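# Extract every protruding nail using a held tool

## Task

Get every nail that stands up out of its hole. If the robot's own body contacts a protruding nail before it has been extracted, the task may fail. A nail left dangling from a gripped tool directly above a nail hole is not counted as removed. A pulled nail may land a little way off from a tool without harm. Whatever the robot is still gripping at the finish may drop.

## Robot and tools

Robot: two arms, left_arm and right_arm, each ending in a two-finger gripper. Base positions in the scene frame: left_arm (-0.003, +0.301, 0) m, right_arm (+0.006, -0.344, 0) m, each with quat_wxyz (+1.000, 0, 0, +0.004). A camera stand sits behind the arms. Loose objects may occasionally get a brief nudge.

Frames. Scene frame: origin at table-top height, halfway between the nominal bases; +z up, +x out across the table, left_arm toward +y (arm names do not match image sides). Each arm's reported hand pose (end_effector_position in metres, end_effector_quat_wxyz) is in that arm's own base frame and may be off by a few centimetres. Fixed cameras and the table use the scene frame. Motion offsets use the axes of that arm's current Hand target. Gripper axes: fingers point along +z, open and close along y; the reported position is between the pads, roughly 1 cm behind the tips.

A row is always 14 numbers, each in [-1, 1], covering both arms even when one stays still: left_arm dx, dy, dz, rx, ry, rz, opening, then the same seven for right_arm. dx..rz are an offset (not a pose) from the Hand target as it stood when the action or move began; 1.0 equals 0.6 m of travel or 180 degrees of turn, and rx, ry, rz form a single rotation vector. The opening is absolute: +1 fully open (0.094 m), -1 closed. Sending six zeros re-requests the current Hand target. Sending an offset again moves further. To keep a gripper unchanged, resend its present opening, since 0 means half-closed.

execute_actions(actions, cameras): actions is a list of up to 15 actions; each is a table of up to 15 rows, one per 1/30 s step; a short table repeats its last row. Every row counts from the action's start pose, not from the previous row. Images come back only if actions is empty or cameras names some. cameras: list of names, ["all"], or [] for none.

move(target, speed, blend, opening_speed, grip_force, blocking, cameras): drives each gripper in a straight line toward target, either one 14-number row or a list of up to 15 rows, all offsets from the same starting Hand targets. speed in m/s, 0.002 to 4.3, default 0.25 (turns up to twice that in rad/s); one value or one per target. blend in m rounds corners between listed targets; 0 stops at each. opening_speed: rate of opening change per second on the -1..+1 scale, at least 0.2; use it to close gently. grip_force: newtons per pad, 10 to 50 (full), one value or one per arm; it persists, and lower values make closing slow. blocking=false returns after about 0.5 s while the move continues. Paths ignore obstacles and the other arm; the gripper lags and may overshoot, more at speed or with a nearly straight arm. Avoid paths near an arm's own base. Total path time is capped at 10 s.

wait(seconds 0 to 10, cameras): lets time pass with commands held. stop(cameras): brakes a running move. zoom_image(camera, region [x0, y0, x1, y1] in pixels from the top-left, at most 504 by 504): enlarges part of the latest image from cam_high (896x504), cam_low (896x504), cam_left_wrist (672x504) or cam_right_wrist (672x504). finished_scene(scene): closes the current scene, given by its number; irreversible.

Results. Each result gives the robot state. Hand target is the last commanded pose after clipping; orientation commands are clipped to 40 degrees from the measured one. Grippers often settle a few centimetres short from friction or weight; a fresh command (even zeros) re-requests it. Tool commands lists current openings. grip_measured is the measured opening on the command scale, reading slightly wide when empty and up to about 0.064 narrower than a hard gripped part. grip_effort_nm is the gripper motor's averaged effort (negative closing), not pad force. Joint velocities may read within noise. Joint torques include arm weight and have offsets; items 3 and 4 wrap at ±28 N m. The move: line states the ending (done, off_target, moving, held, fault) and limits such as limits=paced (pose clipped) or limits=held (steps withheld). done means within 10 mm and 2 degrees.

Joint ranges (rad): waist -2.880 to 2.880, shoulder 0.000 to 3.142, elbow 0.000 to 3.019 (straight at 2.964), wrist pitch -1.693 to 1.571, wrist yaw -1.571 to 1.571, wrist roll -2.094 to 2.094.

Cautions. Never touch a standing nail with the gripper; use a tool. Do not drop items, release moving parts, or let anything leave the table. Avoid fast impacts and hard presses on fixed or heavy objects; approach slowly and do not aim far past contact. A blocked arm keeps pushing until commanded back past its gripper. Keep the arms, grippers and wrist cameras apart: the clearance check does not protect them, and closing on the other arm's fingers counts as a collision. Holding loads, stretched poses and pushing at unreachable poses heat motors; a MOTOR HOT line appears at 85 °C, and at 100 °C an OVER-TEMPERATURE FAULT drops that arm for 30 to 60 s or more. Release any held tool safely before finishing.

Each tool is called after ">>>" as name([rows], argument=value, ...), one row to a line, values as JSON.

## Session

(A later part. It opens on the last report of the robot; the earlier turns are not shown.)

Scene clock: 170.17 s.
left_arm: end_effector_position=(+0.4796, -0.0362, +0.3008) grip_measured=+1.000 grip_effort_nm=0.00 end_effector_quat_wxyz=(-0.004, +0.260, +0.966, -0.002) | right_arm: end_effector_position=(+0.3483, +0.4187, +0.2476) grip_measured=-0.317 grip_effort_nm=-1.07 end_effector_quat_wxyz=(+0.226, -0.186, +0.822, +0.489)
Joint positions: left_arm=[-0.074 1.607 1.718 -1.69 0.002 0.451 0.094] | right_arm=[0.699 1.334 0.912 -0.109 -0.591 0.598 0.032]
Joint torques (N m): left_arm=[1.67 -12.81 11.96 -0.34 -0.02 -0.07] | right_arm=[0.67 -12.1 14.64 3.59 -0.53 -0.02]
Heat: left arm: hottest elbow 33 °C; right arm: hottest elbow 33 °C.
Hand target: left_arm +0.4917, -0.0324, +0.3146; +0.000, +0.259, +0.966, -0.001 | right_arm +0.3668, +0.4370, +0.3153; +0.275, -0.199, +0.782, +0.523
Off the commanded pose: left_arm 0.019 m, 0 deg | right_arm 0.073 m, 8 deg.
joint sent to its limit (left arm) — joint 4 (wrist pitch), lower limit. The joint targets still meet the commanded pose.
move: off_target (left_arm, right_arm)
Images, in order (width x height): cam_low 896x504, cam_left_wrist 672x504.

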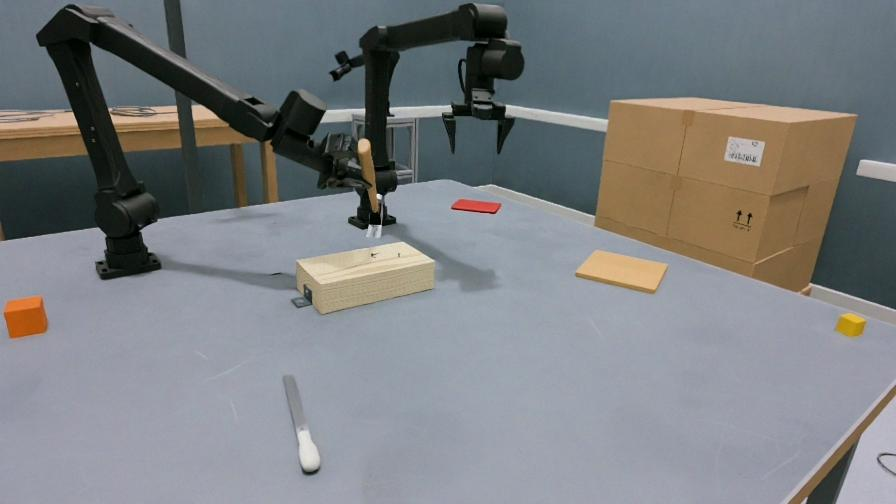

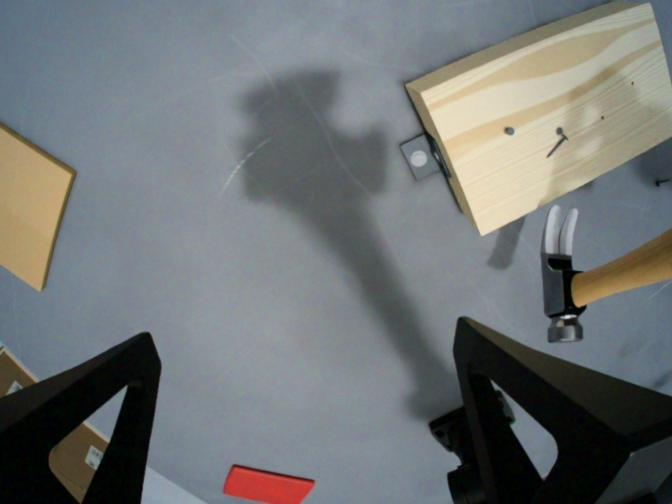

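>>> move(target=[0,0,0,0,0,0,1,0.005,-0.052,0.062,0,0,0,-1], speed=0.2, cameras=["cam_low","cam_left_wrist"])

>>> zoom_image(camera="cam_left_wrist", region=[420, 80, 620, 280])

>>> zoom_image(camera="cam_low", region=[340, 180, 460, 300])

Scene clock: 171.80 s.
left_arm: end_effector_position=(+0.4796, -0.0362, +0.3008) grip_measured=+1.000 grip_effort_nm=0.00 end_effector_quat_wxyz=(-0.004, +0.260, +0.966, -0.002) | right_arm: end_effector_position=(+0.3696, +0.4374, +0.2279) grip_measured=-0.317 grip_effort_nm=-1.07 end_effector_quat_wxyz=(+0.237, -0.190, +0.814, +0.495)
Joint positions: left_arm=[-0.074 1.607 1.718 -1.69 0.002 0.451 0.094] | right_arm=[0.699 1.433 0.935 -0.002 -0.594 0.599 0.032]
Joint torques (N m): left_arm=[1.61 -12.81 11.95 -0.32 -0.02 -0.07] | right_arm=[0.26 -11.69 14.19 3.33 -0.3 0.06]
Heat: left arm: hottest elbow 33 °C; right arm: hottest elbow 34 °C.
Hand target: left_arm +0.4917, -0.0324, +0.3146; +0.000, +0.259, +0.966, -0.001 | right_arm +0.3915, +0.4598, +0.2800; +0.275, -0.199, +0.782, +0.522
Off the commanded pose: left_arm 0.019 m, 0 deg | right_arm 0.061 m, 7 deg.
joint sent to its limit (left arm) — joint 4 (wrist pitch), lower limit. The joint targets still meet the commanded pose.
move: off_target (left_arm, right_arm)
Images, in order (width x height): cam_low 896x504, cam_left_wrist 672x504.

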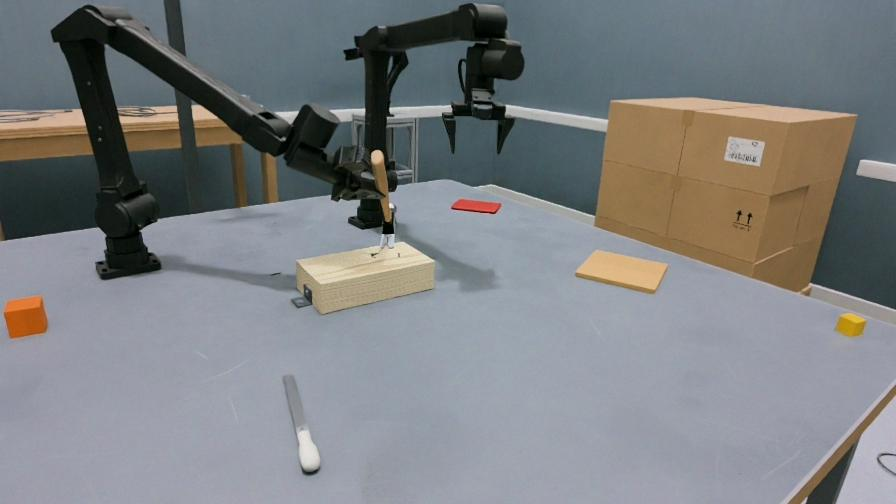

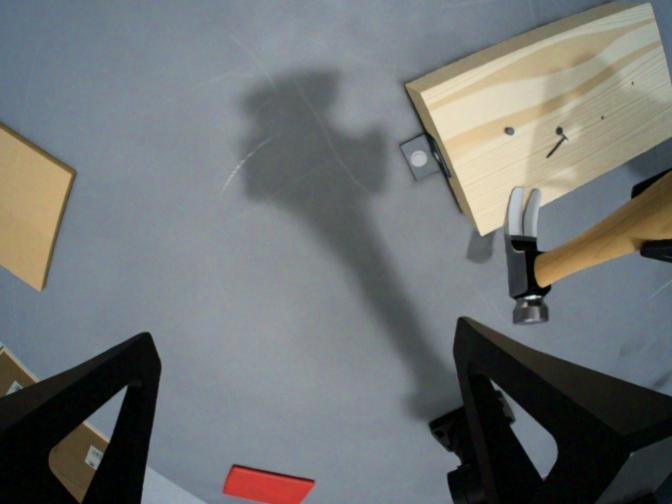

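Scaled by 2.520 from the camera's 672x504 image, which has a finer 960x720 frame.

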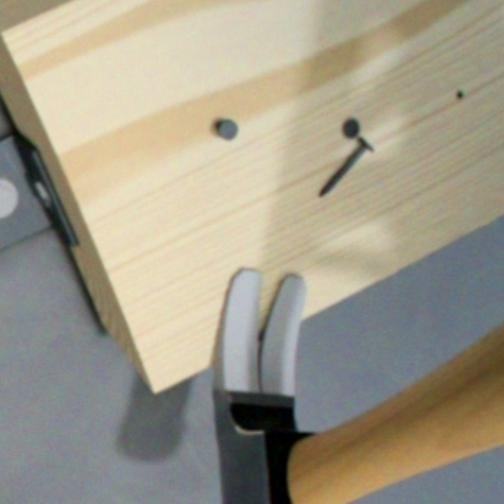

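Scaled by 4.200 from the camera's 896x504 image, which has a finer 1280x720 frame.

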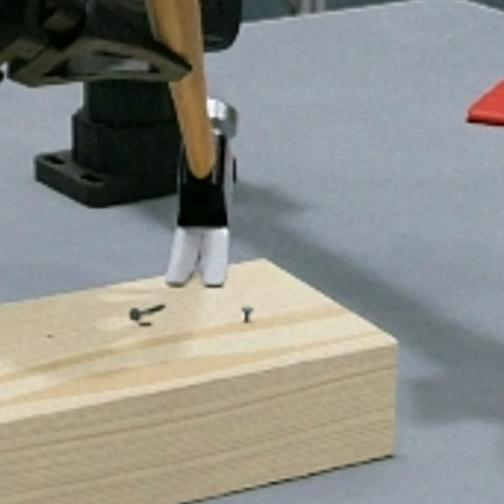

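>>> move(target=[0,0,0,0,0,0,1,-0.015,-0.03,0.034,0,0,0,-1], speed=0.15, cameras=["cam_low","cam_left_wrist"])

>>> zoom_image(camera="cam_left_wrist", region=[420, 80, 620, 280])

>>> zoom_image(camera="cam_low", region=[340, 180, 460, 300])

Scene clock: 173.63 s.
left_arm: end_effector_position=(+0.4796, -0.0362, +0.3008) grip_measured=+1.000 grip_effort_nm=0.00 end_effector_quat_wxyz=(-0.004, +0.260, +0.966, -0.002) | right_arm: end_effector_position=(+0.3888, +0.4557, +0.2277) grip_measured=-0.317 grip_effort_nm=-1.07 end_effector_quat_wxyz=(+0.242, -0.196, +0.806, +0.503)
Joint positions: left_arm=[-0.074 1.607 1.718 -1.69 0.002 0.451 0.094] | right_arm=[0.699 1.503 0.996 0.03 -0.605 0.599 0.032]
Joint torques (N m): left_arm=[1.61 -12.86 11.95 -0.32 -0.02 -0.07] | right_arm=[0.09 -11.81 13.64 3.34 -0.19 -0.05]
Heat: left arm: hottest elbow 33 °C; right arm: hottest elbow 35 °C.
Hand target: left_arm +0.4917, -0.0324, +0.3146; +0.000, +0.259, +0.966, -0.001 | right_arm +0.4137, +0.4721, +0.2668; +0.275, -0.199, +0.782, +0.522
Off the commanded pose: left_arm 0.019 m, 0 deg | right_arm 0.049 m, 5 deg.
joint sent to its limit (left arm) — joint 4 (wrist pitch), lower limit. The joint targets still meet the commanded pose.
move: off_target (left_arm, right_arm)
Images, in order (width x height): cam_low 896x504, cam_left_wrist 672x504.

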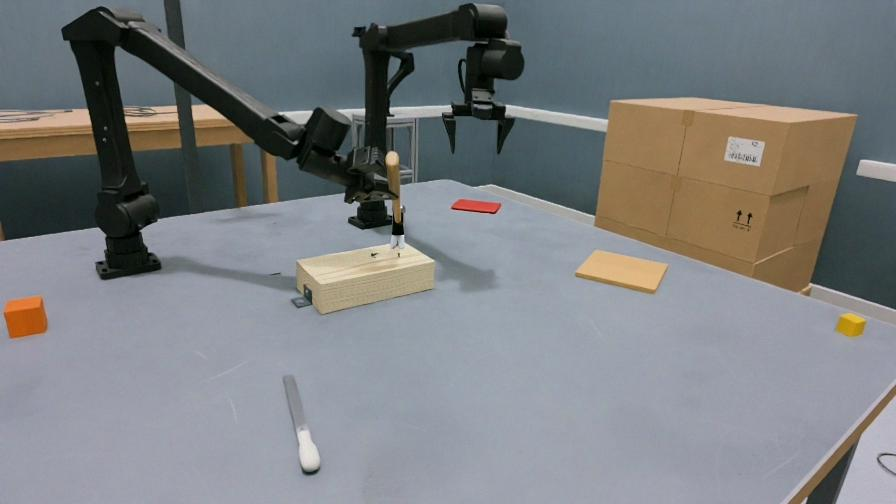

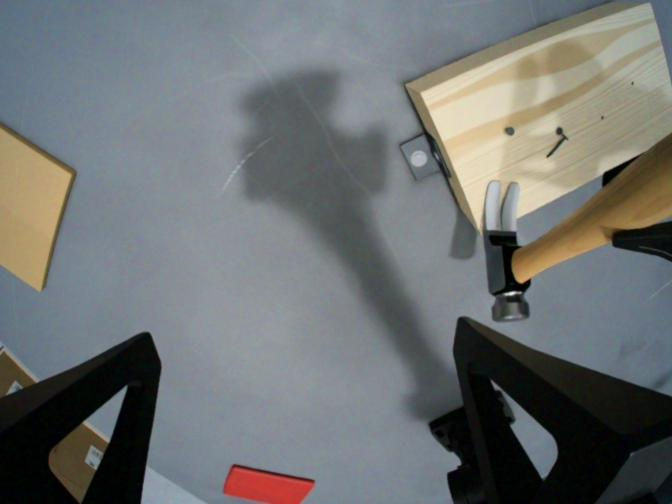

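Scaled by 2.520 from the camera's 672x504 image, which has a finer 960x720 frame.

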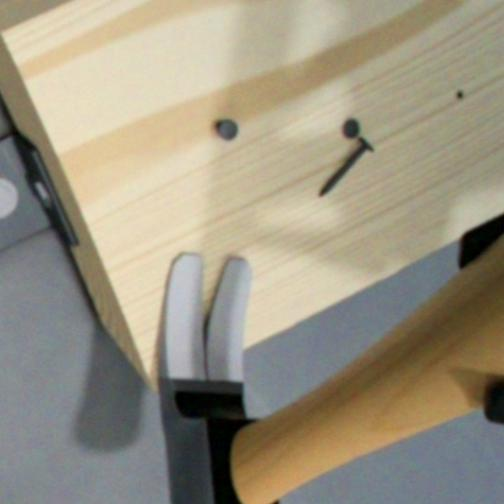

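Scaled by 4.200 from the camera's 896x504 image, which has a finer 1280x720 frame.

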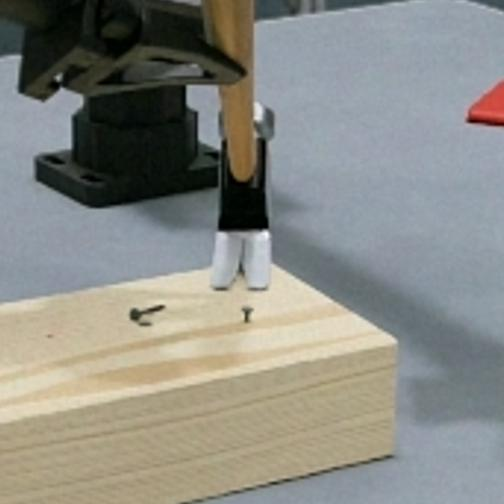

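>>> move(target=[0,0,0,0,0,0,1,-0.020,-0.05,-0.012,0,0,0,-1], speed=0.12, cameras=["cam_low","cam_left_wrist"])

>>> zoom_image(camera="cam_left_wrist", region=[420, 80, 620, 280])

>>> zoom_image(camera="cam_low", region=[360, 210, 440, 290])

Scene clock: 175.03 s.
left_arm: end_effector_position=(+0.4796, -0.0362, +0.3008) grip_measured=+1.000 grip_effort_nm=-0.01 end_effector_quat_wxyz=(-0.004, +0.260, +0.966, -0.002) | right_arm: end_effector_position=(+0.4142, +0.4428, +0.2262) grip_measured=-0.317 grip_effort_nm=-1.07 end_effector_quat_wxyz=(+0.240, -0.188, +0.803, +0.513)
Joint positions: left_arm=[-0.074 1.607 1.718 -1.69 0.002 0.451 0.094] | right_arm=[0.642 1.537 1.02 0.044 -0.663 0.597 0.032]
Joint torques (N m): left_arm=[1.55 -12.86 11.96 -0.34 -0.03 -0.07] | right_arm=[-0.32 -11.52 12.96 2.99 -0.11 -0.34]
Heat: left arm: hottest elbow 33 °C; right arm: hottest elbow 35 °C.
Hand target: left_arm +0.4917, -0.0324, +0.3146; +0.000, +0.259, +0.966, -0.001 | right_arm +0.4393, +0.4545, +0.2555; +0.275, -0.199, +0.782, +0.522
Off the commanded pose: left_arm 0.019 m, 0 deg | right_arm 0.040 m, 5 deg.
joint sent to its limit (left arm) — joint 4 (wrist pitch), lower limit. The joint targets still meet the commanded pose.
move: off_target (left_arm, right_arm)
Images, in order (width x height): cam_low 896x504, cam_left_wrist 672x504.

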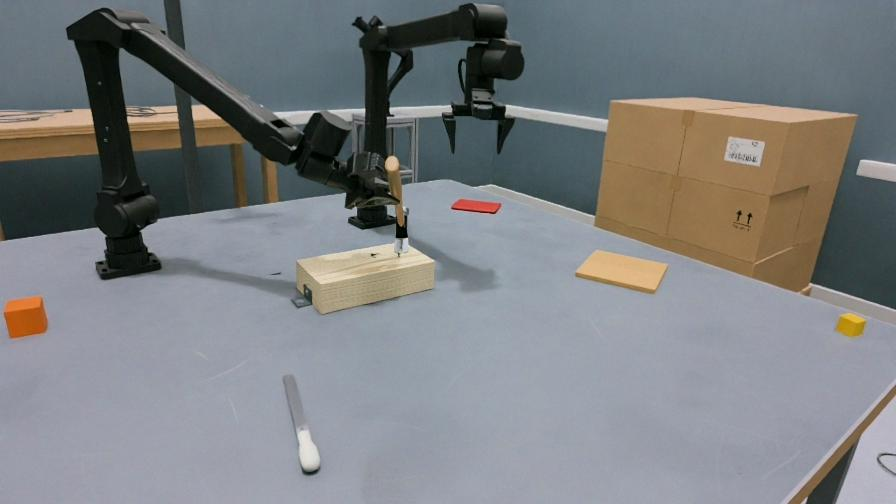

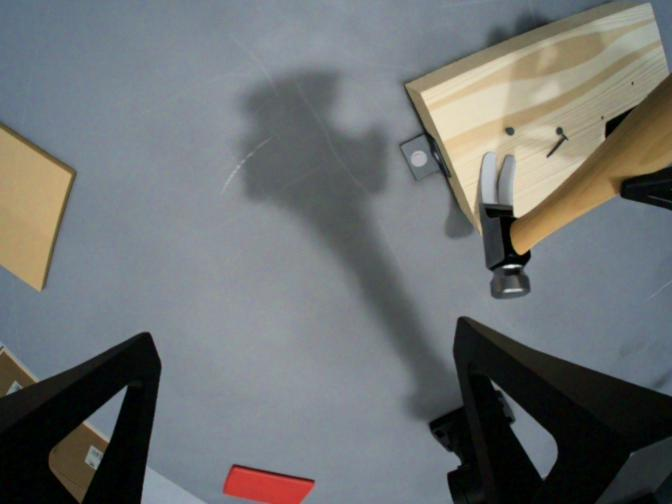

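Scaled by 2.520 from the camera's 672x504 image, which has a finer 960x720 frame.

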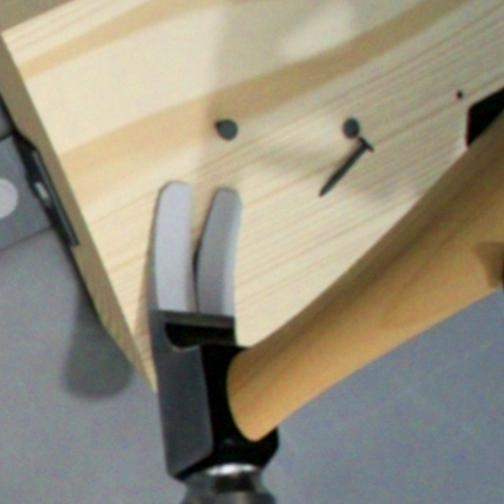

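Scaled by 6.300 from the camera's 896x504 image, which has a finer 1280x720 frame.

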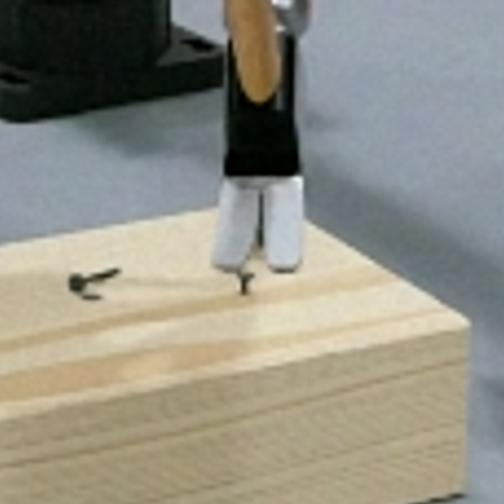

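>>> move(target=[0,0,0,0,0,0,1,0.014,-0.010,-0.018,0,0,0,-1], speed=0.12, cameras=["cam_low","cam_left_wrist"])

>>> zoom_image(camera="cam_left_wrist", region=[460, 100, 560, 200])

>>> zoom_image(camera="cam_low", region=[360, 210, 440, 290])

Scene clock: 176.40 s.
left_arm: end_effector_position=(+0.4796, -0.0362, +0.3008) grip_measured=+1.000 grip_effort_nm=0.00 end_effector_quat_wxyz=(-0.004, +0.260, +0.966, -0.002) | right_arm: end_effector_position=(+0.4197, +0.4382, +0.2280) grip_measured=-0.317 grip_effort_nm=-1.07 end_effector_quat_wxyz=(+0.250, -0.193, +0.799, +0.512)
Joint positions: left_arm=[-0.074 1.607 1.718 -1.69 0.002 0.451 0.094] | right_arm=[0.629 1.537 1.02 0.052 -0.67 0.577 0.032]
Joint torques (N m): left_arm=[1.61 -12.86 11.96 -0.32 -0.02 -0.07] | right_arm=[0.15 -13.04 10.22 3.45 -0.36 -0.18]
Heat: left arm: hottest elbow 32 °C; right arm: hottest elbow 35 °C.
Hand target: left_arm +0.4917, -0.0324, +0.3146; +0.000, +0.259, +0.966, -0.001 | right_arm +0.4341, +0.4420, +0.2491; +0.275, -0.199, +0.782, +0.522
Off the commanded pose: left_arm 0.019 m, 0 deg | right_arm 0.026 m, 4 deg.
joint sent to its limit (left arm) — joint 4 (wrist pitch), lower limit. The joint targets still meet the commanded pose.
move: off_target (left_arm, right_arm)
Images, in order (width x height): cam_low 896x504, cam_left_wrist 672x504.

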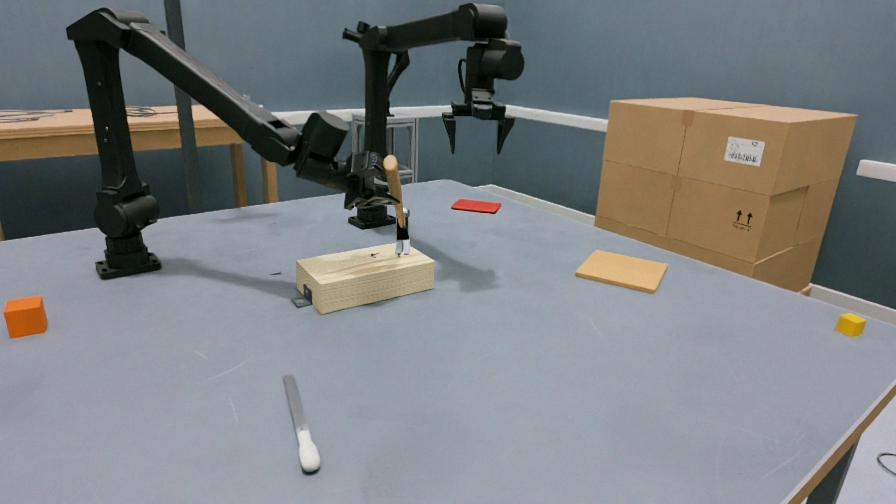

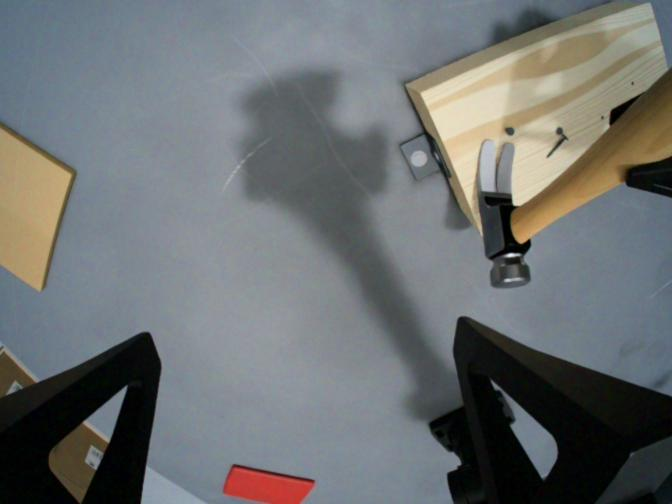

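Scaled by 5.040 from the camera's 672x504 image, which has a finer 960x720 frame.

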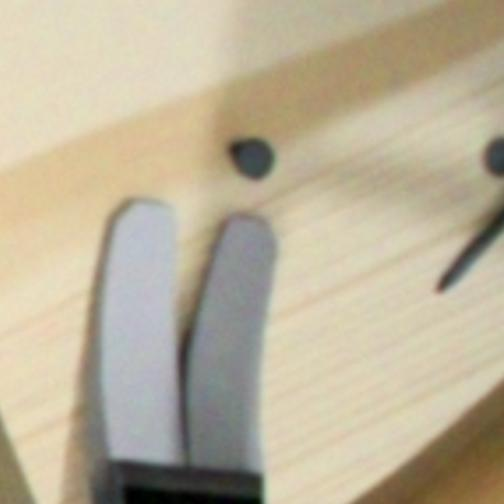

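Scaled by 6.300 from the camera's 896x504 image, which has a finer 1280x720 frame.

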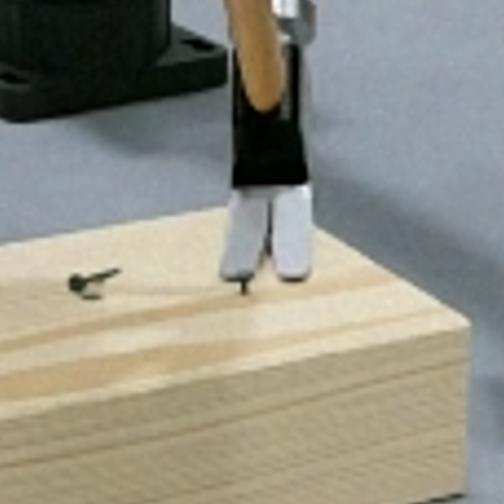

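>>> move(target=[0,0,0,0,0,0,1,0.022,0.012,-0.022,0,0,0,-1], speed=0.12, cameras=["cam_low","cam_left_wrist"])

>>> zoom_image(camera="cam_left_wrist", region=[460, 100, 560, 200])

>>> zoom_image(camera="cam_low", region=[360, 210, 440, 290])

Scene clock: 177.67 s.
left_arm: end_effector_position=(+0.4796, -0.0362, +0.3008) grip_measured=+1.000 grip_effort_nm=0.00 end_effector_quat_wxyz=(-0.004, +0.260, +0.966, -0.002) | right_arm: end_effector_position=(+0.4165, +0.4356, +0.2275) grip_measured=-0.317 grip_effort_nm=-1.07 end_effector_quat_wxyz=(+0.255, -0.195, +0.796, +0.513)
Joint positions: left_arm=[-0.074 1.607 1.718 -1.69 0.002 0.451 0.094] | right_arm=[0.629 1.528 1.002 0.072 -0.669 0.576 0.032]
Joint torques (N m): left_arm=[1.61 -12.81 11.95 -0.32 -0.03 -0.07] | right_arm=[0.5 -15.21 7.62 2.95 -0.19 -0.14]
Heat: left arm: hottest elbow 32 °C; right arm: hottest elbow 35 °C.
Hand target: left_arm +0.4917, -0.0324, +0.3146; +0.000, +0.259, +0.966, -0.001 | right_arm +0.4167, +0.4321, +0.2496; +0.275, -0.199, +0.782, +0.522
Off the commanded pose: left_arm 0.019 m, 0 deg | right_arm 0.023 m, 3 deg.
joint sent to its limit (left arm) — joint 4 (wrist pitch), lower limit. The joint targets still meet the commanded pose.
move: off_target (left_arm, right_arm)
Images, in order (width x height): cam_low 896x504, cam_left_wrist 672x504.

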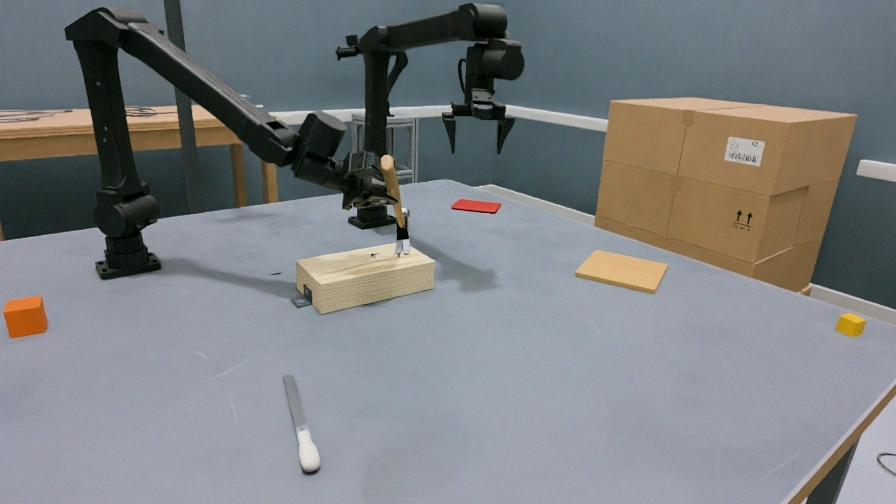

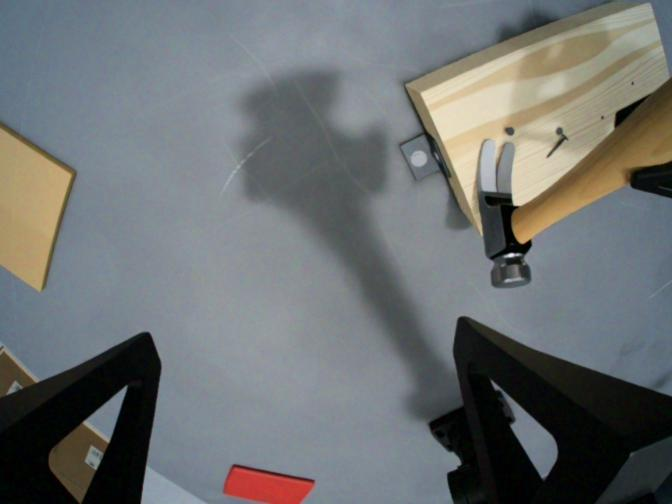

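Scaled by 5.040 from the camera's 672x504 image, which has a finer 960x720 frame.

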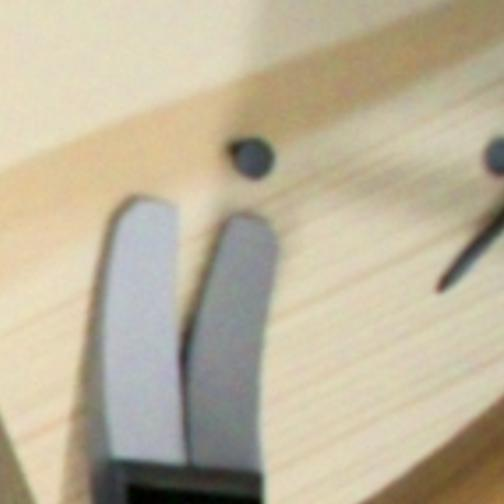

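Scaled by 6.300 from the camera's 896x504 image, which has a finer 1280x720 frame.

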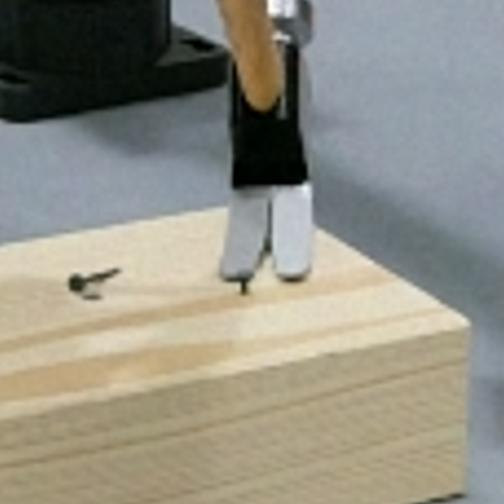

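>>> move(target=[0,0,0,0,0,0,1,0,0.011,-0.028,0,0,0,-1], speed=0.12, cameras=["cam_low","cam_left_wrist"])

>>> zoom_image(camera="cam_left_wrist", region=[460, 100, 560, 200])

>>> zoom_image(camera="cam_low", region=[360, 210, 440, 290])

Scene clock: 178.77 s.
left_arm: end_effector_position=(+0.4796, -0.0362, +0.3008) grip_measured=+1.000 grip_effort_nm=-0.01 end_effector_quat_wxyz=(-0.004, +0.260, +0.966, -0.002) | right_arm: end_effector_position=(+0.4098, +0.4251, +0.2284) grip_measured=-0.317 grip_effort_nm=-1.07 end_effector_quat_wxyz=(+0.258, -0.197, +0.796, +0.512)
Joint positions: left_arm=[-0.074 1.607 1.718 -1.69 0.002 0.451 0.094] | right_arm=[0.619 1.497 0.97 0.072 -0.674 0.566 0.032]
Joint torques (N m): left_arm=[1.61 -12.86 11.97 -0.31 -0.03 -0.07] | right_arm=[-0.21 -16.32 8.31 1.77 -0.47 -0.07]
Heat: left arm: hottest elbow 32 °C; right arm: hottest elbow 35 °C.
Hand target: left_arm +0.4917, -0.0324, +0.3146; +0.000, +0.259, +0.966, -0.001 | right_arm +0.4089, +0.4190, +0.2595; +0.275, -0.199, +0.782, +0.522
Off the commanded pose: left_arm 0.019 m, 0 deg | right_arm 0.032 m, 3 deg.
joint sent to its limit (left arm) — joint 4 (wrist pitch), lower limit. The joint targets still meet the commanded pose.
move: off_target (left_arm, right_arm)
Images, in order (width x height): cam_low 896x504, cam_left_wrist 672x504.

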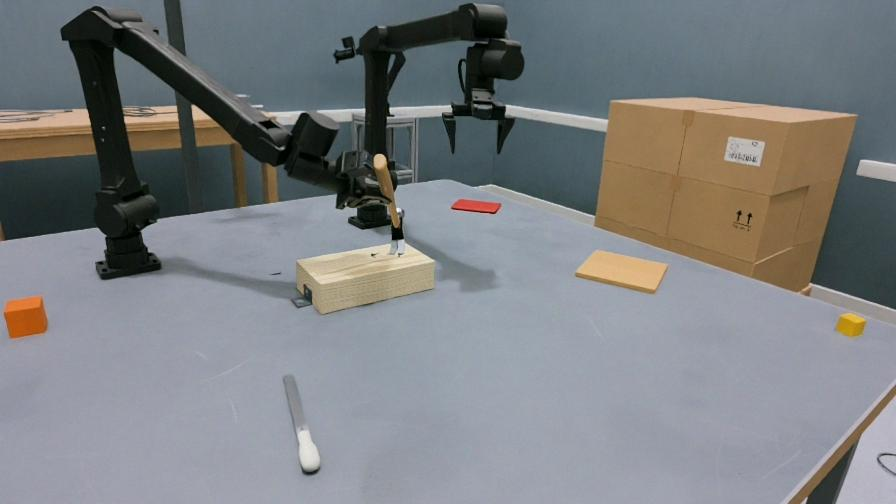

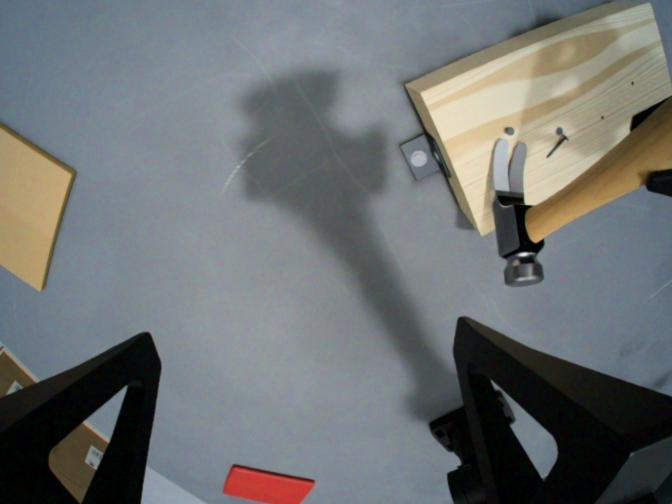

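Scaled by 5.040 from the camera's 672x504 image, which has a finer 960x720 frame.

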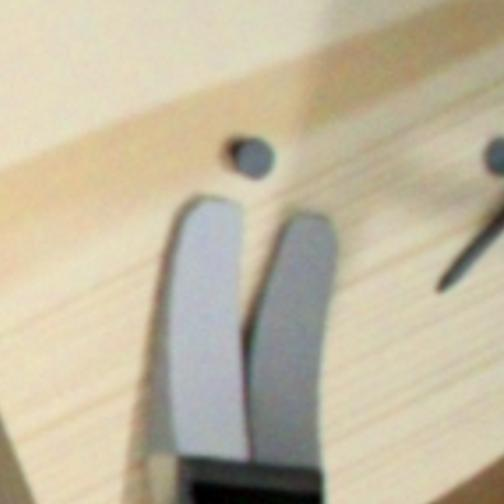

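Scaled by 6.300 from the camera's 896x504 image, which has a finer 1280x720 frame.

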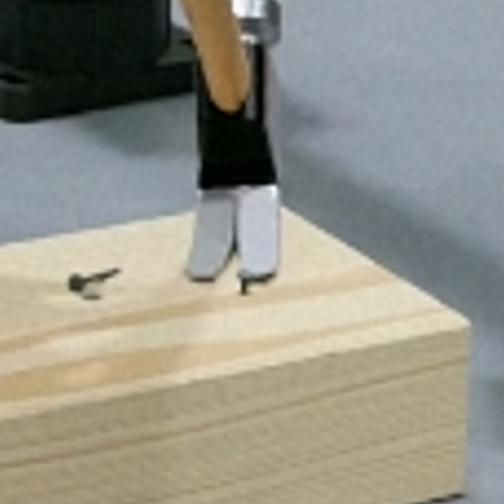

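>>> move(target=[0,0,0,0,0,0,1,0.001,-0.011,0.028,0,0,0,-1], speed=0.12, cameras=["cam_left_wrist","cam_low"])

>>> zoom_image(camera="cam_left_wrist", region=[460, 100, 560, 200])

>>> zoom_image(camera="cam_low", region=[360, 210, 440, 290])

Scene clock: 179.83 s.
left_arm: end_effector_position=(+0.4796, -0.0362, +0.3008) grip_measured=+1.000 grip_effort_nm=0.00 end_effector_quat_wxyz=(-0.004, +0.260, +0.966, -0.002) | right_arm: end_effector_position=(+0.4104, +0.4249, +0.2282) grip_measured=-0.317 grip_effort_nm=-1.07 end_effector_quat_wxyz=(+0.259, -0.196, +0.796, +0.511)
Joint positions: left_arm=[-0.074 1.607 1.718 -1.69 0.002 0.451 0.094] | right_arm=[0.619 1.497 0.97 0.072 -0.671 0.565 0.032]
Joint torques (N m): left_arm=[1.61 -12.81 11.96 -0.32 -0.03 -0.07] | right_arm=[1.44 -13.45 9.73 2.84 -0.15 -0.03]
Heat: left arm: hottest elbow 32 °C; right arm: hottest elbow 35 °C.
Hand target: left_arm +0.4917, -0.0324, +0.3146; +0.000, +0.259, +0.966, -0.001 | right_arm +0.4161, +0.4321, +0.2494; +0.275, -0.199, +0.782, +0.523
Off the commanded pose: left_arm 0.019 m, 0 deg | right_arm 0.023 m, 3 deg.
joint sent to its limit (left arm) — joint 4 (wrist pitch), lower limit. The joint targets still meet the commanded pose.
move: off_target (left_arm, right_arm)
Images, in order (width x height): cam_low 896x504, cam_left_wrist 672x504.

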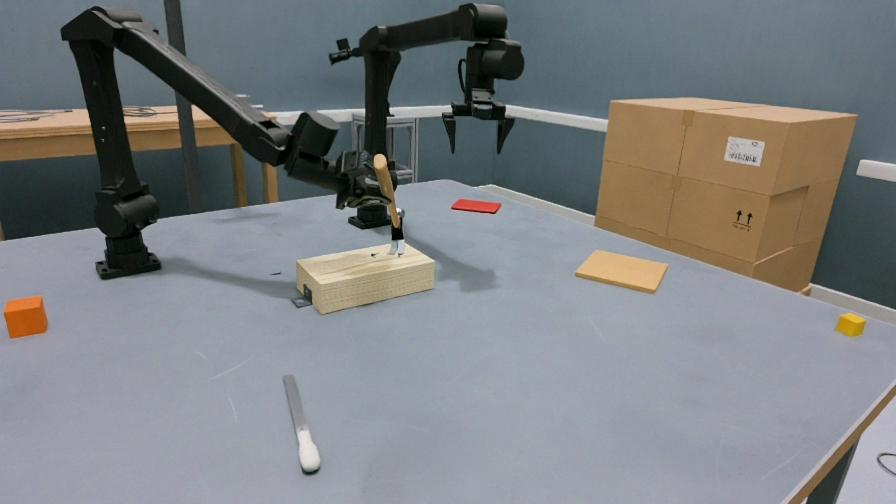

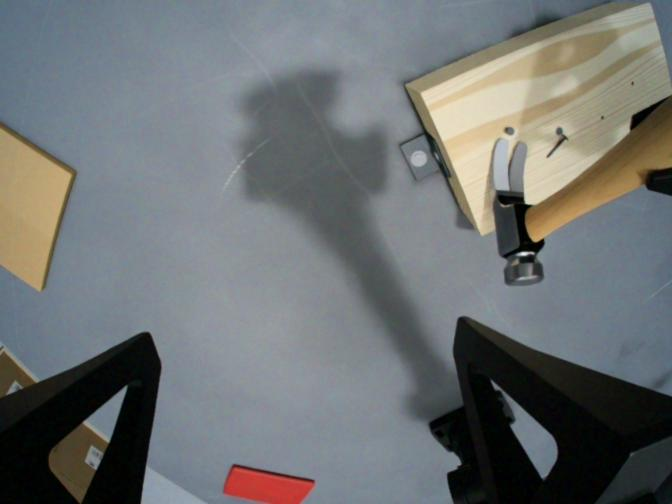

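Scaled by 5.040 from the camera's 672x504 image, which has a finer 960x720 frame.

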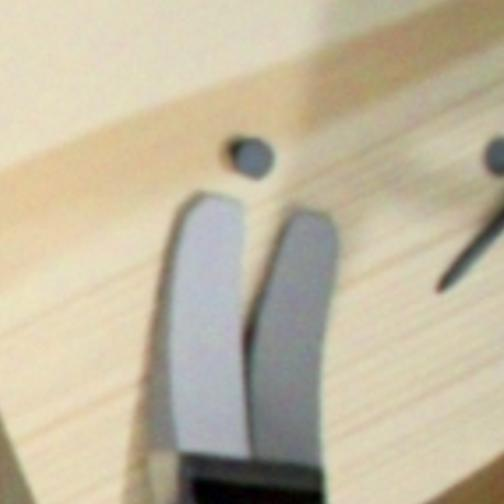

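Scaled by 6.300 from the camera's 896x504 image, which has a finer 1280x720 frame.

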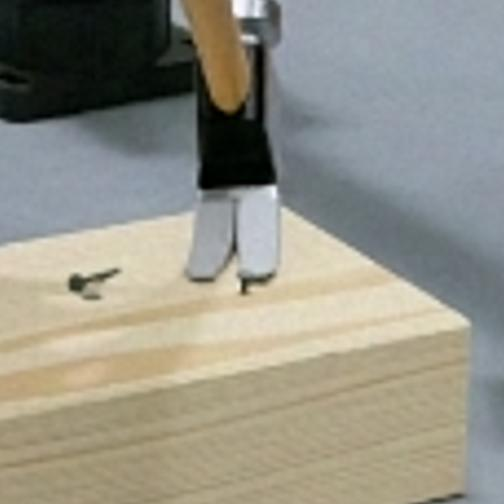

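>>> move(target=[0,0,0,0,0,0,1,0.002,0.004,0.018,0,0,0,-1], speed=0.12, cameras=["cam_left_wrist","cam_low"])

>>> zoom_image(camera="cam_left_wrist", region=[460, 100, 560, 200])

Scene clock: 180.77 s.
left_arm: end_effector_position=(+0.4796, -0.0362, +0.3008) grip_measured=+1.000 grip_effort_nm=0.00 end_effector_quat_wxyz=(-0.004, +0.260, +0.966, -0.002) | right_arm: end_effector_position=(+0.4084, +0.4292, +0.2285) grip_measured=-0.317 grip_effort_nm=-1.07 end_effector_quat_wxyz=(+0.263, -0.197, +0.796, +0.508)
Joint positions: left_arm=[-0.074 1.607 1.718 -1.69 0.002 0.451 0.094] | right_arm=[0.632 1.497 0.97 0.078 -0.653 0.565 0.032]
Joint torques (N m): left_arm=[1.61 -12.75 11.97 -0.34 -0.02 -0.07] | right_arm=[1.38 -12.16 10.84 3.1 -0.18 0.06]
Heat: left arm: hottest elbow 32 °C; right arm: hottest elbow 35 °C.
Hand target: left_arm +0.4917, -0.0324, +0.3146; +0.000, +0.259, +0.966, -0.001 | right_arm +0.4162, +0.4429, +0.2471; +0.275, -0.199, +0.782, +0.522
Off the commanded pose: left_arm 0.019 m, 0 deg | right_arm 0.024 m, 3 deg.
joint sent to its limit (left arm) — joint 4 (wrist pitch), lower limit. The joint targets still meet the commanded pose.
move: off_target (left_arm, right_arm)
Images, in order (width x height): cam_low 896x504, cam_left_wrist 672x504.

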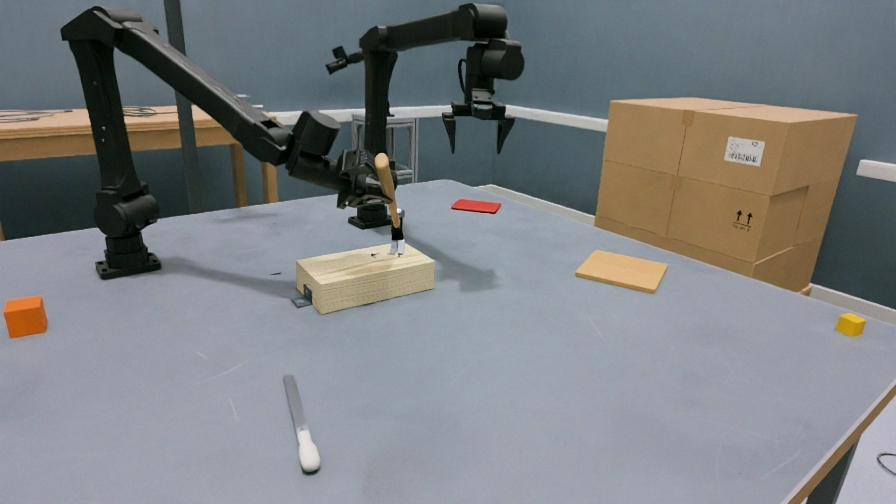

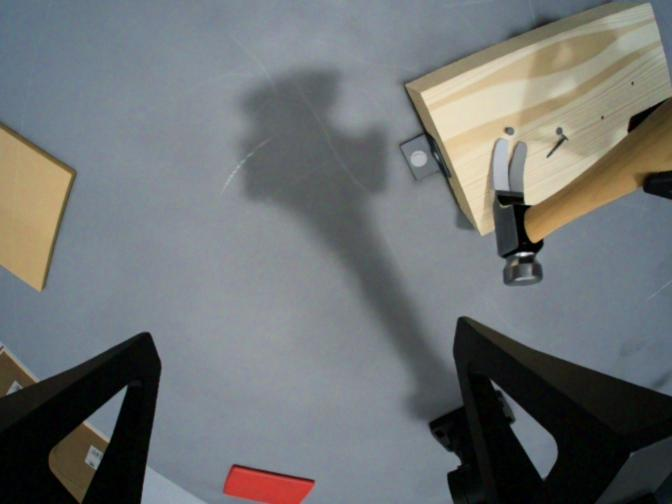

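Scaled by 5.040 from the camera's 672x504 image, which has a finer 960x720 frame.

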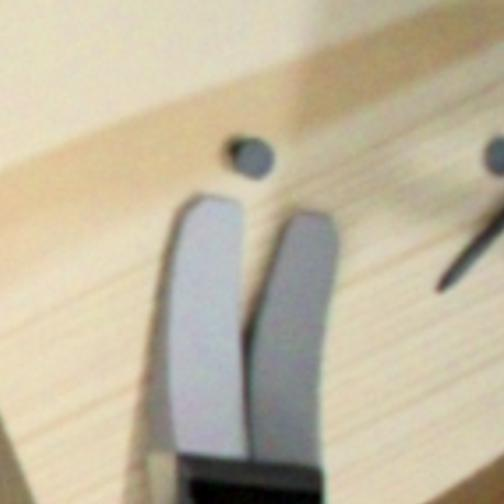

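>>> move(target=[0,0,0,0,0,0,1,-0.014,0.008,0.015,0,0,0,-1], speed=0.12, cameras=["cam_left_wrist","cam_low"])

>>> zoom_image(camera="cam_left_wrist", region=[460, 100, 560, 200])

Scene clock: 181.93 s.
left_arm: end_effector_position=(+0.4796, -0.0362, +0.3008) grip_measured=+1.000 grip_effort_nm=-0.01 end_effector_quat_wxyz=(-0.004, +0.260, +0.966, -0.002) | right_arm: end_effector_position=(+0.4099, +0.4331, +0.2286) grip_measured=-0.317 grip_effort_nm=-1.07 end_effector_quat_wxyz=(+0.265, -0.197, +0.796, +0.506)
Joint positions: left_arm=[-0.074 1.607 1.718 -1.69 0.002 0.451 0.094] | right_arm=[0.638 1.505 0.978 0.078 -0.643 0.565 0.032]
Joint torques (N m): left_arm=[1.61 -12.81 11.96 -0.34 -0.03 -0.06] | right_arm=[1.96 -11.34 12.72 2.56 -0.22 0.11]
Heat: left arm: hottest elbow 32 °C; right arm: hottest elbow 35 °C.
Hand target: left_arm +0.4917, -0.0324, +0.3146; +0.000, +0.259, +0.966, -0.001 | right_arm +0.4218, +0.4534, +0.2530; +0.275, -0.199, +0.782, +0.522
Off the commanded pose: left_arm 0.019 m, 0 deg | right_arm 0.034 m, 3 deg.
joint sent to its limit (left arm) — joint 4 (wrist pitch), lower limit. The joint targets still meet the commanded pose.
move: off_target (left_arm, right_arm)
Images, in order (width x height): cam_low 896x504, cam_left_wrist 672x504.

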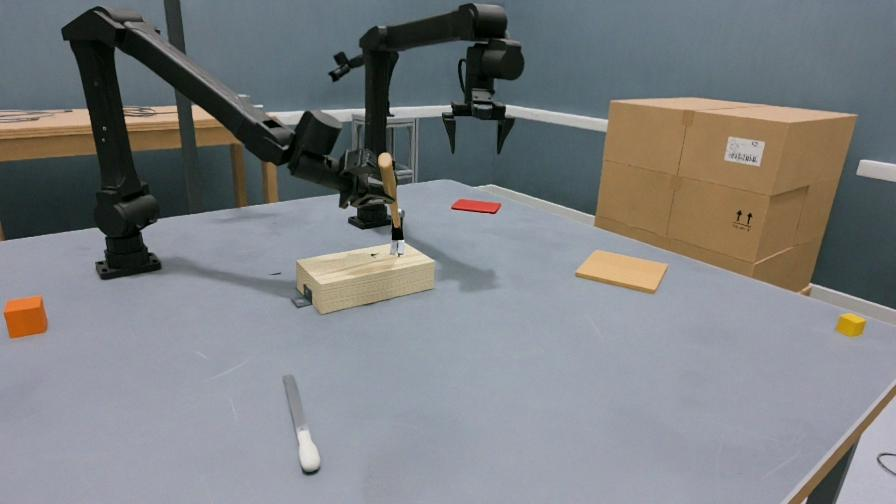

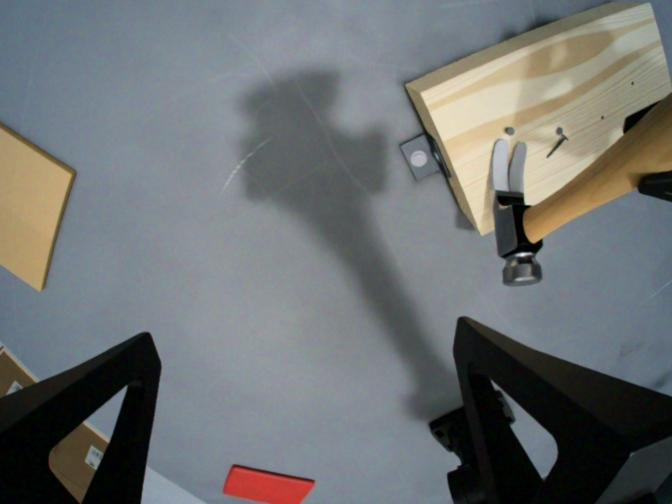

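Scaled by 5.040 from the camera's 672x504 image, which has a finer 960x720 frame.

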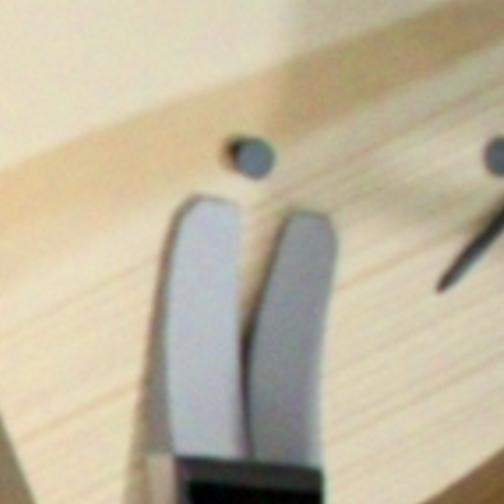

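>>> move(target=[0,0,0,0,0,0,1,-0.015,0.017,-0.007,0,0,0,-1], speed=0.12, cameras=["cam_left_wrist","cam_low"])

>>> zoom_image(camera="cam_left_wrist", region=[460, 100, 560, 200])

>>> zoom_image(camera="cam_low", region=[360, 210, 440, 290])

Scene clock: 183.00 s.
left_arm: end_effector_position=(+0.4796, -0.0362, +0.3008) grip_measured=+1.000 grip_effort_nm=-0.01 end_effector_quat_wxyz=(-0.004, +0.260, +0.966, -0.002) | right_arm: end_effector_position=(+0.4100, +0.4341, +0.2292) grip_measured=-0.317 grip_effort_nm=-1.07 end_effector_quat_wxyz=(+0.261, -0.196, +0.799, +0.504)
Joint positions: left_arm=[-0.074 1.607 1.718 -1.69 0.002 0.451 0.094] | right_arm=[0.64 1.505 0.987 0.059 -0.64 0.565 0.032]
Joint torques (N m): left_arm=[1.55 -12.81 11.97 -0.34 -0.02 -0.07] | right_arm=[1.32 -12.81 13.76 1.81 -0.25 0.17]
Heat: left arm: hottest elbow 32 °C; right arm: hottest elbow 35 °C.
Hand target: left_arm +0.4917, -0.0324, +0.3146; +0.000, +0.259, +0.966, -0.001 | right_arm +0.4217, +0.4535, +0.2673; +0.275, -0.199, +0.782, +0.522
Off the commanded pose: left_arm 0.019 m, 0 deg | right_arm 0.044 m, 3 deg.
joint sent to its limit (left arm) — joint 4 (wrist pitch), lower limit. The joint targets still meet the commanded pose.
move: off_target (left_arm, right_arm)
Images, in order (width x height): cam_low 896x504, cam_left_wrist 672x504.

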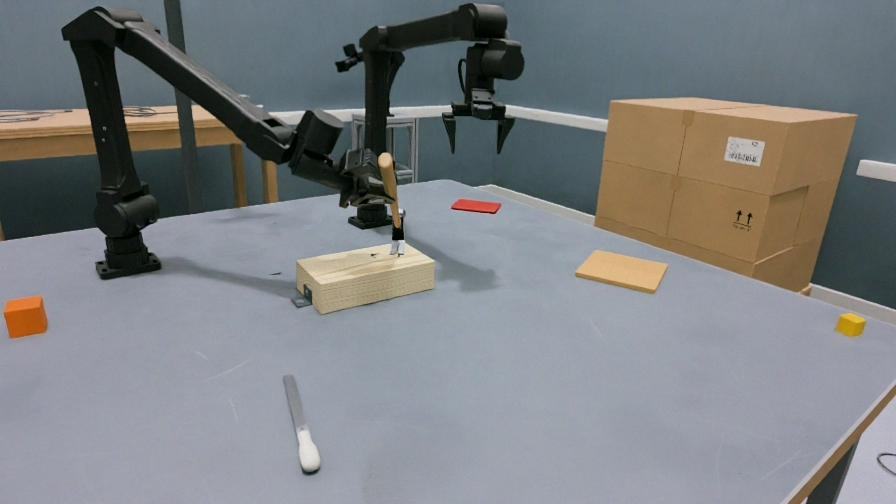

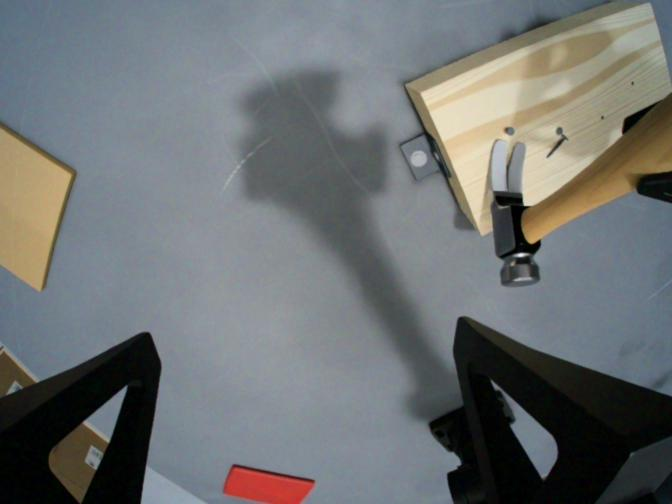

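Scaled by 5.040 from the camera's 672x504 image, which has a finer 960x720 frame.

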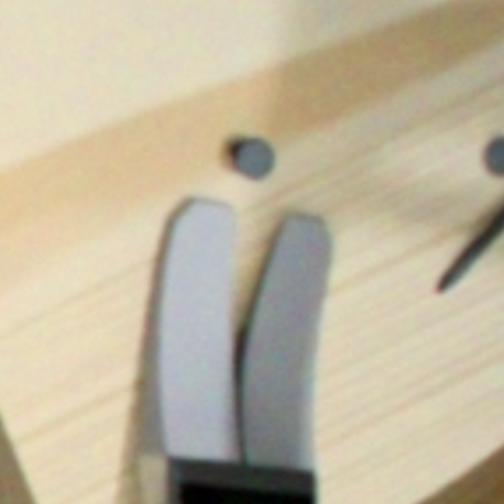

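Scaled by 6.300 from the camera's 896x504 image, which has a finer 1280x720 frame.

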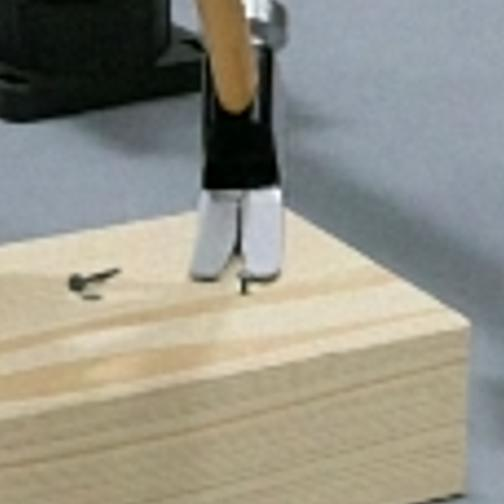

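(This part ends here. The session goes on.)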